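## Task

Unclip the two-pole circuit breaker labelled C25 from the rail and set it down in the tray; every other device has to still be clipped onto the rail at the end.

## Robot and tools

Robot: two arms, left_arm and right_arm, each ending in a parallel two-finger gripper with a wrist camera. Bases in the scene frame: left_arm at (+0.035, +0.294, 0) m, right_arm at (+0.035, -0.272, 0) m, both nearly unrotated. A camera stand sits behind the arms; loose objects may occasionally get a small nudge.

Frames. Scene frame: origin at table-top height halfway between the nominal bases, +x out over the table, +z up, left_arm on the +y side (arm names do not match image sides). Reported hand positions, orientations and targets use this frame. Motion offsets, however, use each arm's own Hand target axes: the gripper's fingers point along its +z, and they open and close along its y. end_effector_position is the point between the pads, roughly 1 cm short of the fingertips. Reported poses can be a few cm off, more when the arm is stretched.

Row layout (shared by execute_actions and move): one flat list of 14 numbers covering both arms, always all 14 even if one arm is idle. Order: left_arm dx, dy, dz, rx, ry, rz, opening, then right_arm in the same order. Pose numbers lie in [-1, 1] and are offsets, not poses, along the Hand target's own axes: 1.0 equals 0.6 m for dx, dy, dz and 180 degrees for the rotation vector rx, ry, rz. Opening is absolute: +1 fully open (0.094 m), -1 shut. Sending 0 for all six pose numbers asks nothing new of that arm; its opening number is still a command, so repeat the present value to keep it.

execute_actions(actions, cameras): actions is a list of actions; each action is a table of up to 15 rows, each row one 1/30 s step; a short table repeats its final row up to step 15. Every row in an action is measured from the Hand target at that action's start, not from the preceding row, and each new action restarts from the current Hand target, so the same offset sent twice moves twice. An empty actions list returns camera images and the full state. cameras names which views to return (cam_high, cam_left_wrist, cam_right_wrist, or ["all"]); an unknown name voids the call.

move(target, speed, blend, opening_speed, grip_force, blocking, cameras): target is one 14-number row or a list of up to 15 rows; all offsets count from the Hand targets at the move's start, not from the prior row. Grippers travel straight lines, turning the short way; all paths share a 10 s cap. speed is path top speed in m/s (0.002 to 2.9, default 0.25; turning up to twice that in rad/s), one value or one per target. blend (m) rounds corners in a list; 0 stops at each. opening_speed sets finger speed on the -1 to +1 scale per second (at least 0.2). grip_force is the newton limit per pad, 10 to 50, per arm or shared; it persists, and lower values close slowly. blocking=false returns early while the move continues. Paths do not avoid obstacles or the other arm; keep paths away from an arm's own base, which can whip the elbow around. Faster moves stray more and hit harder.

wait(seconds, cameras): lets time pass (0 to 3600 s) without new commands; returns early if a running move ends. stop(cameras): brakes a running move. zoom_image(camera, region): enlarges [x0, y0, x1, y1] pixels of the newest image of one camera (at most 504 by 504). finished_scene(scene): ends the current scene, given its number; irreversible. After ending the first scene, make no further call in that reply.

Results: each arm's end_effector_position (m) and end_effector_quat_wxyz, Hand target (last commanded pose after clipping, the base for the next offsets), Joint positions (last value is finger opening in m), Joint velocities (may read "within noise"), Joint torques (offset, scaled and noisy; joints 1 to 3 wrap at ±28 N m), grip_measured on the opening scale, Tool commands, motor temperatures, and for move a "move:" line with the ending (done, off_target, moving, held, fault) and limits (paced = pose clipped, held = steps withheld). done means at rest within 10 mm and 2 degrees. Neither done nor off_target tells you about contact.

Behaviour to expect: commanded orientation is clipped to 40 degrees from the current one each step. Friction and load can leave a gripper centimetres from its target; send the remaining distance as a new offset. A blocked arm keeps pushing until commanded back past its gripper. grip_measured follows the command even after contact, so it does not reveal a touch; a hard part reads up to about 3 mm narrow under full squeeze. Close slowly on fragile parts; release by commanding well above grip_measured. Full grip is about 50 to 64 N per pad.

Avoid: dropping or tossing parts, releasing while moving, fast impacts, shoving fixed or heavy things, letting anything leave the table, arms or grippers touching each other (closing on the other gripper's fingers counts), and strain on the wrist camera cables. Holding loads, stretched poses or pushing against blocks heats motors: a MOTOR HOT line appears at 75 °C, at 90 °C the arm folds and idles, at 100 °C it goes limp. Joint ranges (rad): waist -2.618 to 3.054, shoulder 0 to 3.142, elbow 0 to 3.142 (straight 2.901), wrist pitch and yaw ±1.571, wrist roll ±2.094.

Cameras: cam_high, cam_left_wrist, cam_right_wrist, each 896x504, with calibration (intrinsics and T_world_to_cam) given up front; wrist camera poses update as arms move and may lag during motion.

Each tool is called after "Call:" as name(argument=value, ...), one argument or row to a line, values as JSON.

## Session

Call:
execute_actions(
  actions=[],
)

Call:
zoom_image(
  camera="cam_high",
  region=[340, 150, 540, 350],
)

Scene clock: 0.00 s.
left_arm: end_effector_position=(+0.2943, +0.1531, +0.1657) grip_measured=+1.000 end_effector_quat_wxyz=(+0.402, -0.108, +0.892, -0.176) | right_arm: end_effector_position=(+0.3085, -0.2329, +0.1463) grip_measured=+1.000 end_effector_quat_wxyz=(+0.327, +0.194, +0.923, +0.055)
Joint positions: left_arm=[-0.661 0.886 0.642 -0.458 -0.307 -0.783 0.094] | right_arm=[0.261 0.976 0.758 -0.699 0.186 0.61 0.094]
Joint velocities: within noise
Joint torques (N m): no reading
Motor temperatures (°C): left_arm=[18 20 23 21 17 20 17] | right_arm=[21 20 28 19 21 17 20]
Heat: left arm: 23 °C; right arm: 28 °C.
Hand target: left_arm +0.2954, +0.1538, +0.1714; +0.408, -0.109, +0.889, -0.177 | right_arm +0.3098, -0.2335, +0.1515; +0.333, +0.194, +0.921, +0.055
Tool commands: left_gripper/opening=+1.0 right_gripper/opening=+1.0
camera_calibration:
cam_left_wrist: T_world_to_cam=[[0.03809, -0.91878, 0.39294, 0.06229], [-0.91938, -0.18629, -0.34646, 0.39397], [0.39152, -0.34806, -0.8518, 0.17201]] pos_world=[0.29249, 0.19049, 0.25853]
cam_right_wrist: T_world_to_cam=[[-0.33905, -0.90692, -0.25009, -0.069], [-0.89955, 0.39036, -0.19604, 0.43584], [0.27542, 0.1585, -0.94817, 0.18008]] pos_world=[0.31907, -0.26126, 0.23893]

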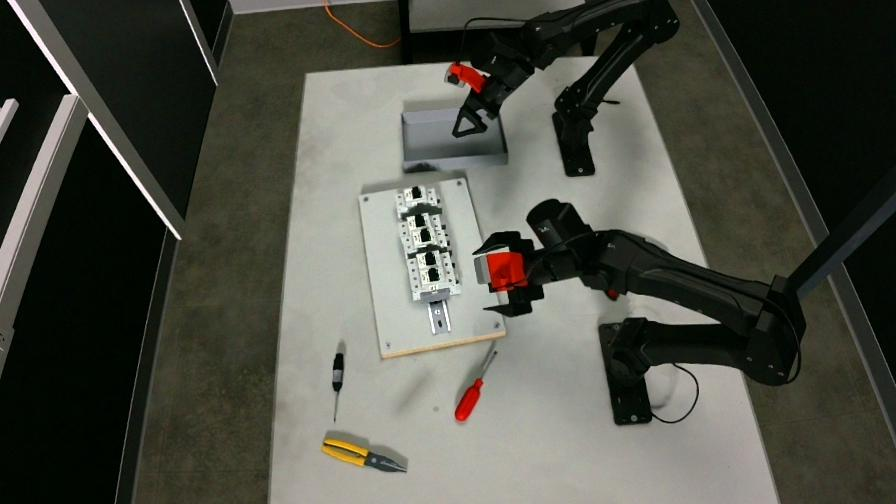

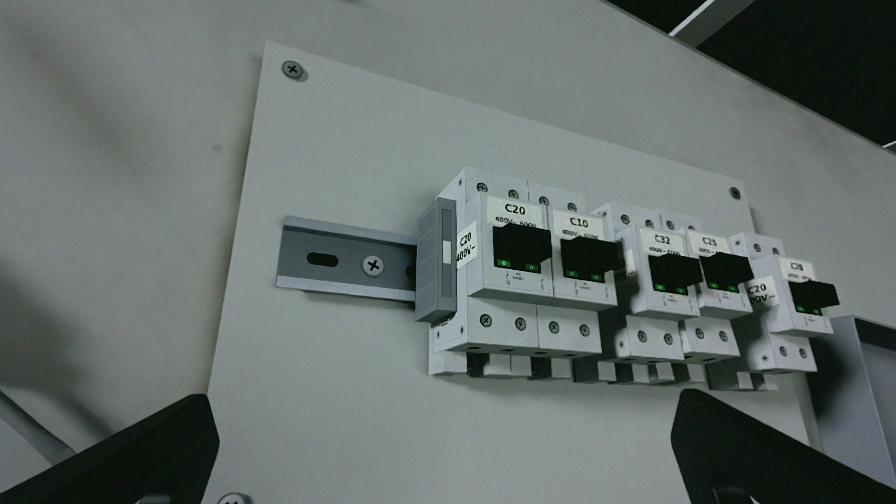

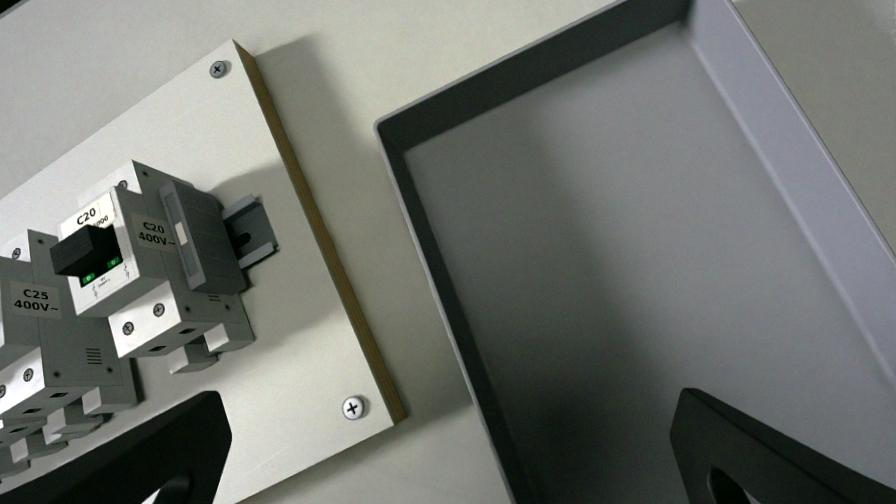

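Scaled by 2.520 from the camera's image (finer frame: 1280x720).

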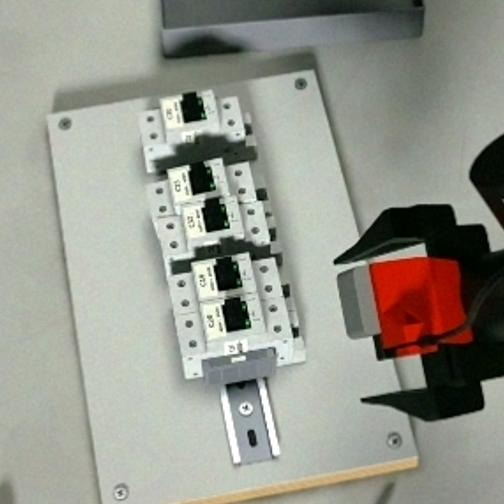

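Call:
move(
  target=[0,0,-0.12,0,0,0,1,0.0155,0.366,0.097,-0.164,0.205,-0.635,1],
  cameras=["cam_right_wrist"],
  speed=0.4,
)

Scene clock: 17.57 s.
left_arm: end_effector_position=(+0.2399, +0.1678, +0.2012) grip_measured=+1.000 end_effector_quat_wxyz=(+0.396, -0.103, +0.896, -0.171) | right_arm: end_effector_position=(+0.4085, -0.0318, +0.1564) grip_measured=+1.000 end_effector_quat_wxyz=(-0.042, +0.739, -0.673, +0.008)
Joint positions: left_arm=[-0.863 0.708 0.762 -0.826 -0.451 -0.924 0.094] | right_arm=[0.568 2.24 2.324 -1.569 -0.007 -1.098 0.094]
Joint torques (N m): left_arm=[-0.5 -0.32 11.32 1.26 -0.37 -0.04] | right_arm=[0.36 -9.47 9.98 0.57 0.03 0]
Heat: left arm: 27 °C; right arm: 30 °C.
Hand target: left_arm +0.2404, +0.1700, +0.2149; +0.408, -0.109, +0.889, -0.177 | right_arm +0.4107, -0.0297, +0.1521; -0.001, +0.743, -0.669, +0.001
Off the commanded pose: left_arm 0.014 m, 2 deg | right_arm 0.005 m, 5 deg.
joint sent to its limit (right arm) — joint 4 (wrist pitch), lower limit. The joint targets are off in orientation, not in position.
move: off_target (left_arm, right_arm)
cam_right_wrist: T_world_to_cam=[[0.99589, 0.06215, 0.06587, -0.41408], [0.03306, -0.92664, 0.3745, -0.0629], [0.08432, -0.37078, -0.92488, 0.18789]] pos_world=[0.39862, 0.03712, 0.22461]

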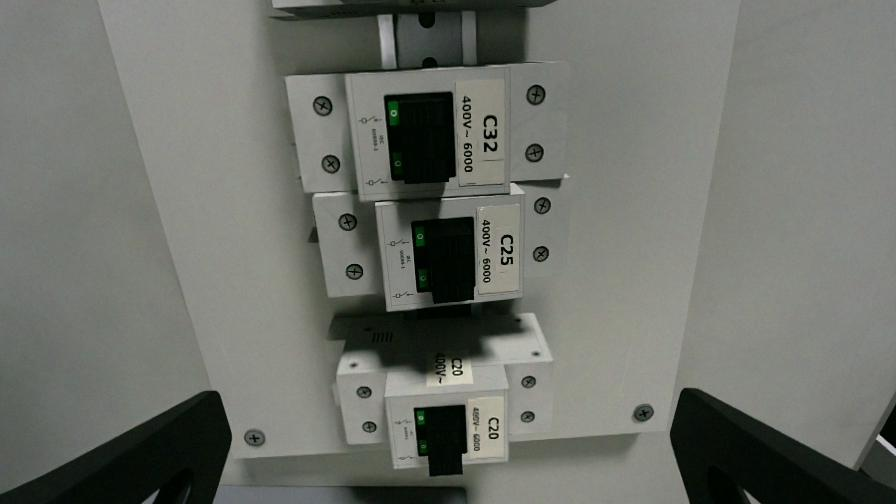

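Call:
move(
  target=[0,0,0,0,0,0,1,-0.0263,-0.0083,0.067,0,0,-0.0055,0.6],
  cameras=["cam_right_wrist"],
)

Scene clock: 33.43 s.
left_arm: end_effector_position=(+0.2399, +0.1678, +0.2012) grip_measured=+1.000 end_effector_quat_wxyz=(+0.396, -0.103, +0.896, -0.171) | right_arm: end_effector_position=(+0.4123, -0.0146, +0.1144) grip_measured=+0.603 end_effector_quat_wxyz=(-0.006, +0.749, -0.663, -0.001)
Joint positions: left_arm=[-0.863 0.708 0.762 -0.826 -0.451 -0.924 0.094] | right_arm=[0.596 2.373 2.385 -1.57 -0.005 -1.098 0.075]
Joint torques (N m): left_arm=[-0.51 -0.32 11.33 1.27 -0.34 -0.04] | right_arm=[0.2 -10.99 9.8 0.43 0.05 0.08]
Motor temperatures (°C): left_arm=[18 20 28 23 17 20 17] | right_arm=[21 22 32 20 21 17 20]
Heat: left arm: 28 °C; right arm: 32 °C.
Hand target: left_arm +0.2403, +0.1700, +0.2148; +0.408, -0.109, +0.889, -0.177 | right_arm +0.4141, -0.0135, +0.1118; -0.001, +0.749, -0.662, +0.001
Off the commanded pose: left_arm 0.014 m, 2 deg | right_arm 0.003 m, 1 deg.
joint sent to its limit (right arm) — joint 4 (wrist pitch), lower limit. The joint targets still meet the commanded pose.
move: done
cam_right_wrist: T_world_to_cam=[[0.99572, 0.09238, 0.00218, -0.4084], [0.08337, -0.90828, 0.40997, -0.05583], [0.03986, -0.40804, -0.91209, 0.17145]] pos_world=[0.40447, 0.05697, 0.18016]

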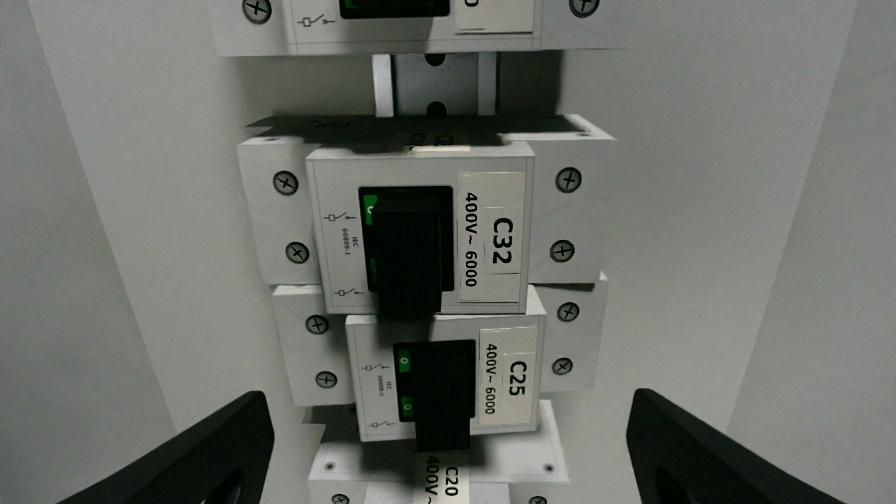

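Call:
move(
  target=[
    [0,0,0,0,0,0,1,0,0,0.031,0,0,0,0.6],
    [0,0,0,0,0,0,1,0,0,0.031,0,0,0,-0.4],
    [0,0,0,0,0,0,1,0,-0.035,-0.009,-0.1,0,0,-0.4],
  ],
  cameras=["cam_right_wrist"],
  speed=[0.12,0.1,0.08],
  opening_speed=1,
)

Scene clock: 45.70 s.
left_arm: end_effector_position=(+0.2399, +0.1678, +0.2012) grip_measured=+1.000 end_effector_quat_wxyz=(+0.396, -0.103, +0.896, -0.171) | right_arm: end_effector_position=(+0.4321, -0.0139, +0.1215) grip_measured=-0.397 end_effector_quat_wxyz=(-0.047, +0.741, -0.669, -0.043)
Joint positions: left_arm=[-0.863 0.708 0.762 -0.826 -0.451 -0.924 0.094] | right_arm=[0.533 2.415 2.483 -1.575 -0.111 -1.137 0.028]
Joint torques (N m): left_arm=[-0.51 -0.34 11.33 1.26 -0.34 -0.04] | right_arm=[-0.4 -10.77 9.99 0.57 -0.25 -0.01]
Heat: left arm: 28 °C; right arm: 31 °C.
Hand target: left_arm +0.2403, +0.1700, +0.2148; +0.408, -0.109, +0.889, -0.177 | right_arm +0.4350, -0.0109, +0.1174; +0.116, +0.740, -0.654, -0.103
Off the commanded pose: left_arm 0.014 m, 2 deg | right_arm 0.006 m, 20 deg.
joint sent to its limit (right arm) — joint 4 (wrist pitch), lower limit. The joint targets are off in orientation, not in position.
move: off_target (right_arm)
cam_right_wrist: T_world_to_cam=[[0.99739, 0.07223, 0.00121, -0.42912], [0.06855, -0.9515, 0.29993, -0.04049], [0.02281, -0.29906, -0.95396, 0.19136]] pos_world=[0.42641, 0.0497, 0.19521]

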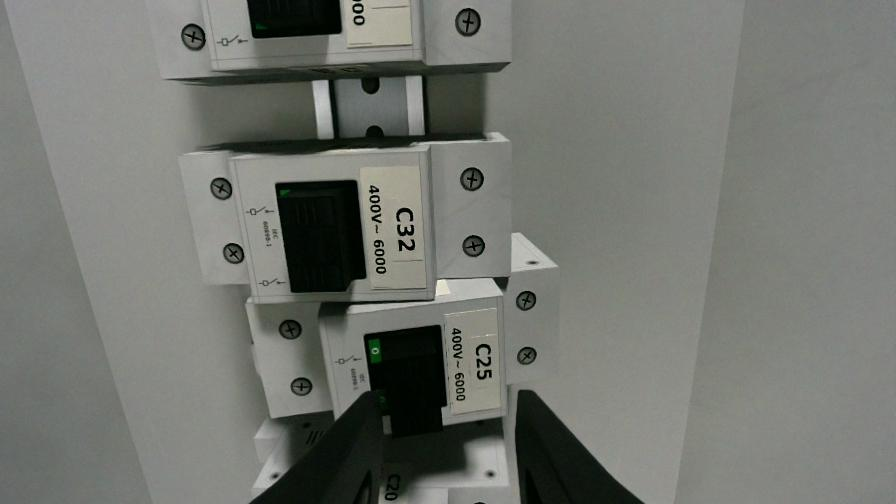

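Call:
move(
  target=[
    [0,0,0,0,0,0,1,0,0,-0.06,0,0,0,-0.3],
    [0,0,0,0,0,0,1,0,0.06,-0.05,0.1,0,0,0.6],
  ],
  cameras=["cam_right_wrist","cam_high"],
)

Call:
zoom_image(
  camera="cam_right_wrist",
  region=[200, 100, 700, 500],
)

Scene clock: 53.37 s.
left_arm: end_effector_position=(+0.2399, +0.1678, +0.2012) grip_measured=+1.000 end_effector_quat_wxyz=(+0.396, -0.103, +0.896, -0.171) | right_arm: end_effector_position=(+0.4147, -0.0087, +0.1376) grip_measured=+0.597 end_effector_quat_wxyz=(-0.038, +0.751, -0.659, +0.006)
Joint positions: left_arm=[-0.863 0.708 0.762 -0.826 -0.451 -0.924 0.094] | right_arm=[0.603 2.342 2.423 -1.575 -0.006 -1.099 0.075]
Joint torques (N m): left_arm=[-0.54 -0.34 11.32 1.26 -0.34 -0.04] | right_arm=[-0.06 -17.14 5.07 0.59 0.05 0.11]
Heat: left arm: 29 °C; right arm: 31 °C.
Hand target: left_arm +0.2403, +0.1700, +0.2148; +0.408, -0.109, +0.889, -0.177 | right_arm +0.4100, -0.0140, +0.1568; -0.001, +0.749, -0.662, +0.001
Off the commanded pose: left_arm 0.014 m, 2 deg | right_arm 0.021 m, 4 deg.
joint sent to its limit (right arm) — joint 4 (wrist pitch), lower limit. The joint targets are off in orientation, not in position.
move: off_target (right_arm); target 2's new opening was sent with right_arm's hand 0.021 m and 4 deg from that target
cam_right_wrist: T_world_to_cam=[[0.99344, 0.09887, 0.05745, -0.41801], [0.06987, -0.92256, 0.37948, -0.05049], [0.09052, -0.37298, -0.92342, 0.1758]] pos_world=[0.40288, 0.06032, 0.2055]
Images, in order (width x height): cam_high 896x504, cam_right_wrist 896x504.

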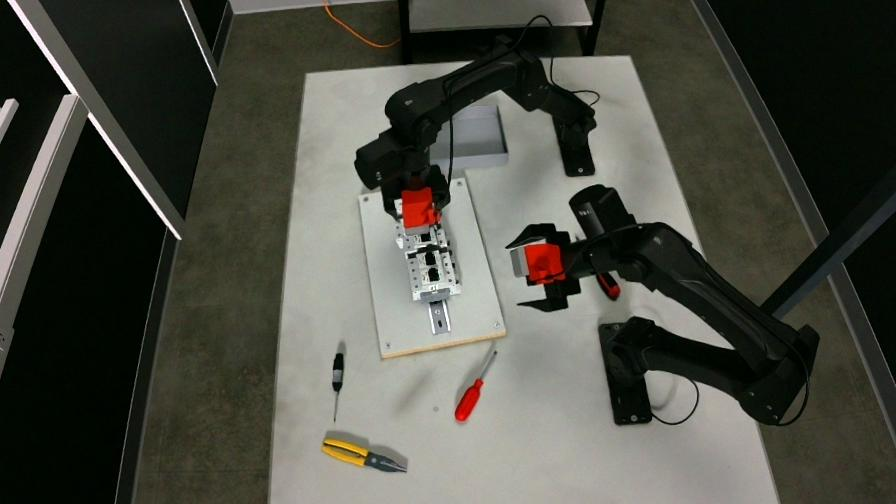

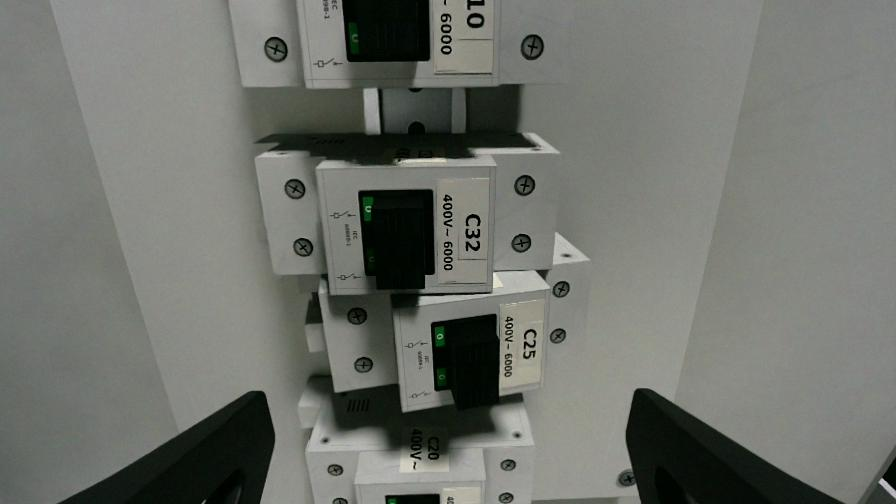

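Scaled by 1.008 from the camera's image (finer frame: 1280x720).

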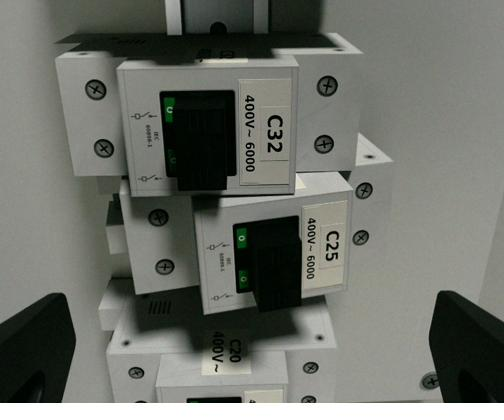

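Call:
move(
  target=[
    [0,0,0,0,0,0,1,0,-0.0227,0.06,-0.05,0,-0.028,0.6],
    [0,0,0,0,0,0,1,0,-0.0227,0.1147,-0.05,0,-0.028,0.6],
  ],
  cameras=["cam_right_wrist"],
  speed=[0.25,0.1],
)

Scene clock: 64.93 s.
left_arm: end_effector_position=(+0.2399, +0.1678, +0.2012) grip_measured=+1.000 end_effector_quat_wxyz=(+0.396, -0.103, +0.896, -0.171) | right_arm: end_effector_position=(+0.4218, -0.0162, +0.0944) grip_measured=+0.597 end_effector_quat_wxyz=(+0.002, +0.775, -0.631, -0.022)
Joint positions: left_arm=[-0.863 0.708 0.762 -0.826 -0.451 -0.924 0.094] | right_arm=[0.567 2.446 2.434 -1.576 -0.042 -1.209 0.075]
Joint torques (N m): left_arm=[-0.53 -0.32 11.32 1.27 -0.34 -0.04] | right_arm=[-0.2 -10.54 9.92 0.43 -0.2 -0.01]
Heat: left arm: 29 °C; right arm: 30 °C.
Hand target: left_arm +0.2403, +0.1700, +0.2148; +0.408, -0.109, +0.889, -0.177 | right_arm +0.4237, -0.0123, +0.0881; +0.058, +0.775, -0.627, -0.051
Off the commanded pose: left_arm 0.014 m, 2 deg | right_arm 0.008 m, 7 deg.
joint sent to its limit (right arm) — joint 4 (wrist pitch), lower limit. The joint targets are off in orientation, not in position.
move: off_target (right_arm)
cam_right_wrist: T_world_to_cam=[[0.98412, 0.17337, -0.0381, -0.40762], [0.1744, -0.90434, 0.38954, -0.08625], [0.03308, -0.39, -0.92022, 0.15607]] pos_world=[0.41102, 0.05354, 0.16169]

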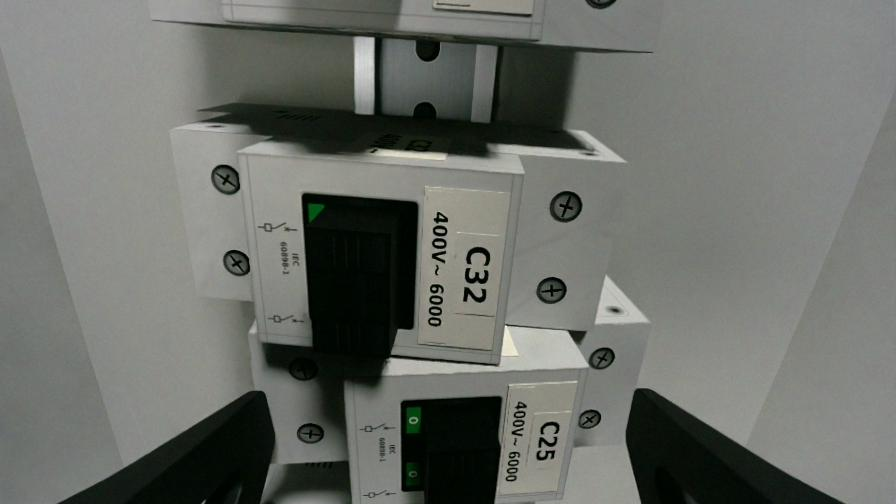

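Call:
move(
  target=[
    [0,0,0,0,0,0,1,0,-0.006,0.011,0,0,0,0.6],
    [0,0,0,0,0,0,1,0,-0.006,0.011,0,0,0,-0.35],
  ],
  cameras=["cam_right_wrist"],
  speed=0.08,
  opening_speed=1,
)

Scene clock: 71.63 s.
left_arm: end_effector_position=(+0.2399, +0.1678, +0.2012) grip_measured=+1.000 end_effector_quat_wxyz=(+0.396, -0.103, +0.896, -0.171) | right_arm: end_effector_position=(+0.4236, -0.0146, +0.0913) grip_measured=-0.053 end_effector_quat_wxyz=(+0.002, +0.776, -0.631, -0.024)
Joint positions: left_arm=[-0.863 0.708 0.762 -0.826 -0.451 -0.924 0.094] | right_arm=[0.567 2.463 2.452 -1.578 -0.043 -1.211 0.045]
Joint torques (N m): left_arm=[-0.51 -0.32 11.32 1.26 -0.34 -0.03] | right_arm=[-0.29 -10.1 9.7 0.46 -0.19 -0.01]
Heat: left arm: 29 °C; right arm: 30 °C.
Hand target: left_arm +0.2403, +0.1700, +0.2148; +0.408, -0.109, +0.889, -0.177 | right_arm +0.4262, -0.0117, +0.0811; +0.058, +0.775, -0.627, -0.051
Off the commanded pose: left_arm 0.014 m, 2 deg | right_arm 0.011 m, 7 deg.
joint sent to its limit (right arm) — joint 4 (wrist pitch), lower limit. The joint targets are off in orientation, not in position.
move: off_target (right_arm); target 2's new opening was sent with right_arm's hand 0.011 m and 7 deg from that target
cam_right_wrist: T_world_to_cam=[[0.98362, 0.17571, -0.04013, -0.40936], [0.17738, -0.90429, 0.38833, -0.08508], [0.03195, -0.38909, -0.92065, 0.15432]] pos_world=[0.41282, 0.05504, 0.15869]

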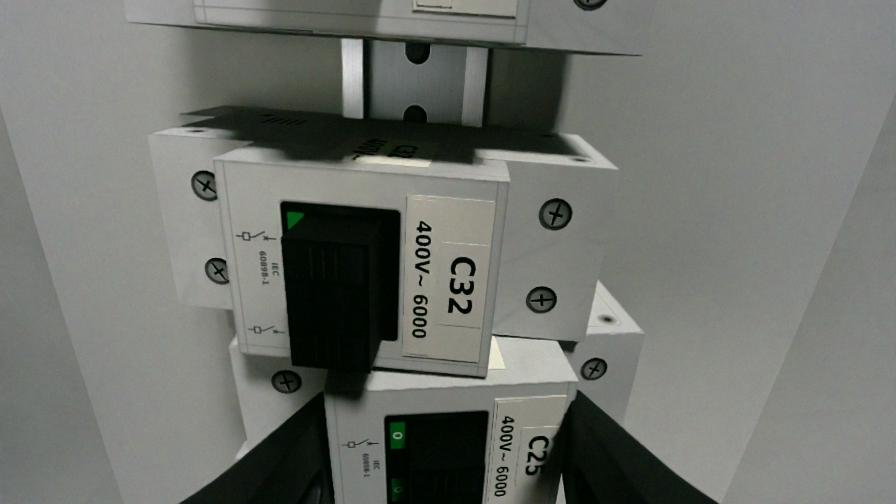

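Call:
move(
  target=[
    [0,0,0,0,0,0,1,0,-0.025,-0.04,-0.04,0,0,-0.35],
    [0,0,0,0,0,0,1,0,0,-0.18,-0.04,0,0,-0.35],
    [0,0,0,0,0,0,1,0.483,0.312,-0.13,0.05,0,0.14,-0.35],
  ],
  cameras=["cam_right_wrist","cam_high"],
  speed=[0.06,0.15,0.25],
  blend=[0.005,0.02,0],
)

Call:
zoom_image(
  camera="cam_high",
  region=[340, 90, 540, 350],
)

Scene clock: 87.03 s.
left_arm: end_effector_position=(+0.2399, +0.1678, +0.2012) grip_measured=+1.000 end_effector_quat_wxyz=(+0.396, -0.103, +0.896, -0.171) | right_arm: end_effector_position=(+0.3216, -0.3332, +0.1774) grip_measured=-0.053 end_effector_quat_wxyz=(-0.021, -0.621, +0.784, -0.003)
Joint positions: left_arm=[-0.863 0.708 0.762 -0.826 -0.451 -0.924 0.094] | right_arm=[-0.19 1.688 1.636 -1.54 0.036 -1.531 0.045]
Joint torques (N m): left_arm=[-0.53 -0.34 11.34 1.27 -0.34 -0.04] | right_arm=[-0.35 -10.61 5.44 0.56 -0.09 0]
Heat: left arm: 29 °C; right arm: 31 °C.
Hand target: left_arm +0.2403, +0.1700, +0.2148; +0.408, -0.109, +0.889, -0.177 | right_arm +0.3177, -0.3319, +0.1847; -0.007, -0.622, +0.783, -0.011
Off the commanded pose: left_arm 0.014 m, 2 deg | right_arm 0.008 m, 2 deg.
move: done
cam_right_wrist: T_world_to_cam=[[0.96583, -0.25793, -0.02553, -0.39089], [-0.21892, -0.86453, 0.4524, -0.25917], [-0.13876, -0.43135, -0.89145, 0.14855]] pos_world=[0.34141, -0.26081, 0.23969]
Images, in order (width x height): cam_high 896x504, cam_right_wrist 896x504.

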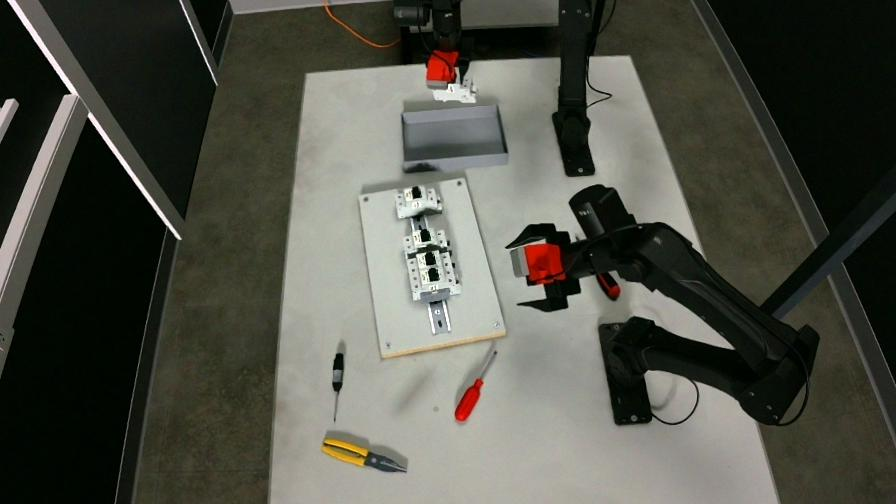

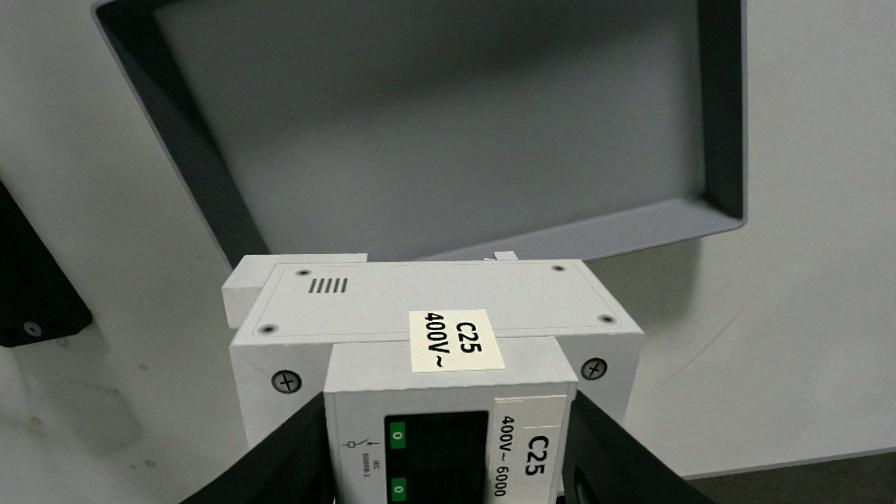

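Scaled by 1.938 from the camera's image (finer frame: 1280x720).

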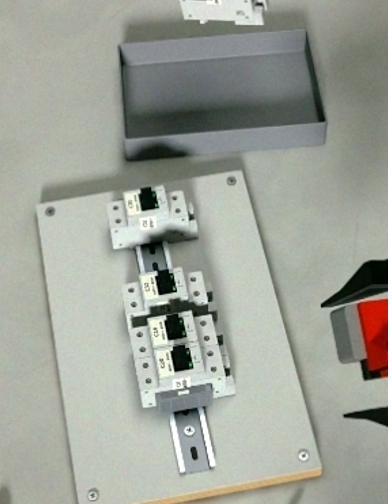

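Call:
move(
  target=[
    [0,0,0,0,0,0,1,-0.05,0.02,0,0,0,0,-0.35],
    [0,0,0,0,0,0,1,-0.05,0.02,0.16,0,0,0,-0.35],
    [0,0,0,0,0,0,1,-0.05,0.02,0.22,0,0,0,-0.35],
  ],
  cameras=["cam_right_wrist"],
  speed=[0.2,0.15,0.04],
  blend=0.01,
)

Scene clock: 101.87 s.
left_arm: end_effector_position=(+0.2399, +0.1678, +0.2012) grip_measured=+1.000 end_effector_quat_wxyz=(+0.396, -0.103, +0.896, -0.171) | right_arm: end_effector_position=(+0.3101, -0.3024, +0.0674) grip_measured=-0.053 end_effector_quat_wxyz=(-0.013, -0.626, +0.780, -0.010)
Joint positions: left_arm=[-0.863 0.708 0.762 -0.826 -0.451 -0.924 0.094] | right_arm=[-0.091 1.625 1.127 -1.077 0.031 -1.445 0.045]
Joint torques (N m): left_arm=[-0.53 -0.32 11.33 1.26 -0.34 -0.03] | right_arm=[-0.46 -5.16 2.73 1.18 -0.05 0.09]
Heat: left arm: 30 °C; right arm: 30 °C.
Hand target: left_arm +0.2403, +0.1700, +0.2148; +0.408, -0.109, +0.889, -0.177 | right_arm +0.3133, -0.3035, +0.0520; -0.007, -0.622, +0.783, -0.012
Off the commanded pose: left_arm 0.014 m, 2 deg | right_arm 0.016 m, 1 deg.
move: off_target (right_arm)
cam_right_wrist: T_world_to_cam=[[0.9693, -0.24579, -0.00599, -0.3735], [-0.21721, -0.86751, 0.4475, -0.18632], [-0.11519, -0.43246, -0.89427, 0.05464]] pos_world=[0.32786, -0.22981, 0.13]

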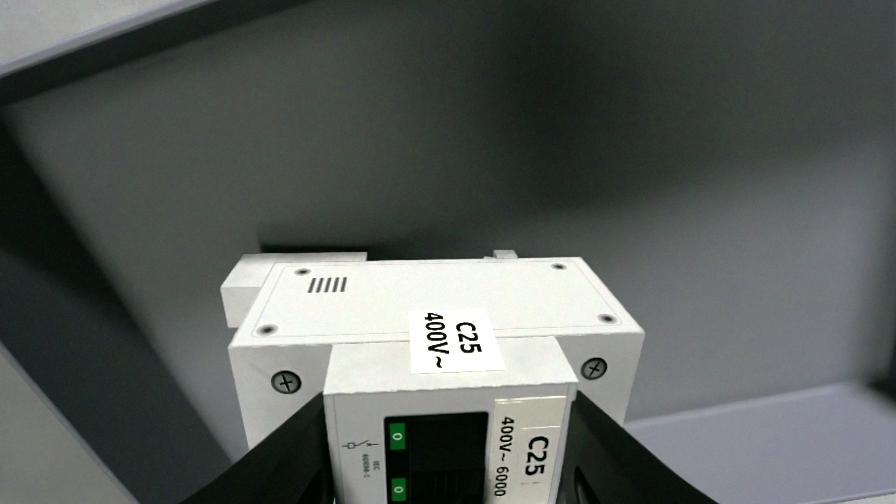

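Call:
move(
  target=[
    [0,0,0,0,0,0,1,0,0,0,0,0,0,0.4],
    [0,0,0,0,0,0,1,0,0,-0.15,0,0,0,0.4],
  ],
  cameras=["cam_right_wrist"],
  opening_speed=1,
)

Scene clock: 108.70 s.
left_arm: end_effector_position=(+0.2399, +0.1678, +0.2012) grip_measured=+1.000 end_effector_quat_wxyz=(+0.396, -0.103, +0.896, -0.171) | right_arm: end_effector_position=(+0.3091, -0.3031, +0.1300) grip_measured=+0.397 end_effector_quat_wxyz=(-0.020, -0.624, +0.781, -0.005)
Joint positions: left_arm=[-0.863 0.708 0.762 -0.826 -0.451 -0.924 0.094] | right_arm=[-0.093 1.607 1.358 -1.345 0.034 -1.441 0.066]
Joint torques (N m): left_arm=[-0.51 -0.34 11.33 1.26 -0.34 -0.03] | right_arm=[0.27 -7.64 10.17 0.39 -0.06 0.13]
Heat: left arm: 30 °C; right arm: 30 °C.
Hand target: left_arm +0.2403, +0.1700, +0.2148; +0.408, -0.109, +0.889, -0.177 | right_arm +0.3130, -0.3012, +0.1419; -0.007, -0.622, +0.783, -0.012
Off the commanded pose: left_arm 0.014 m, 2 deg | right_arm 0.013 m, 2 deg.
move: off_target (right_arm)
cam_right_wrist: T_world_to_cam=[[0.96782, -0.2506, -0.02276, -0.37105], [-0.2136, -0.86598, 0.45216, -0.21655], [-0.13302, -0.43275, -0.89164, 0.11532]] pos_world=[0.32819, -0.23061, 0.1923]

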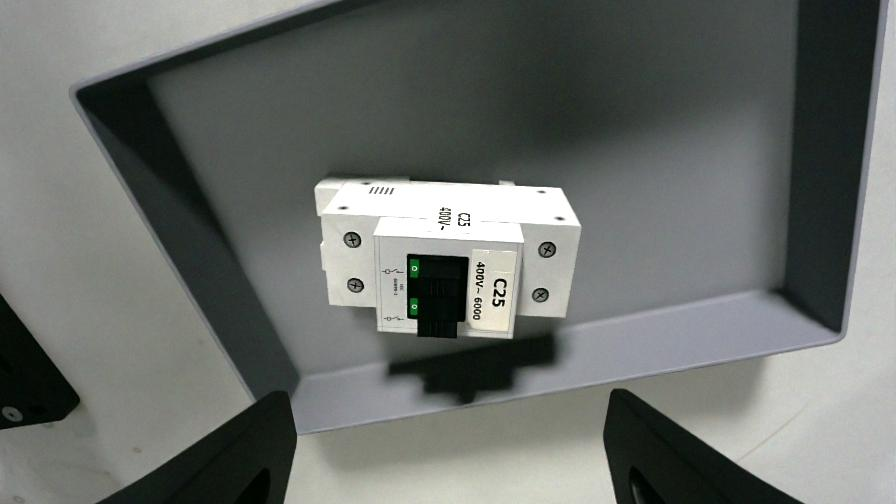

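Call:
finished_scene(
  scene=2,
)

The scene is finished: the task was done.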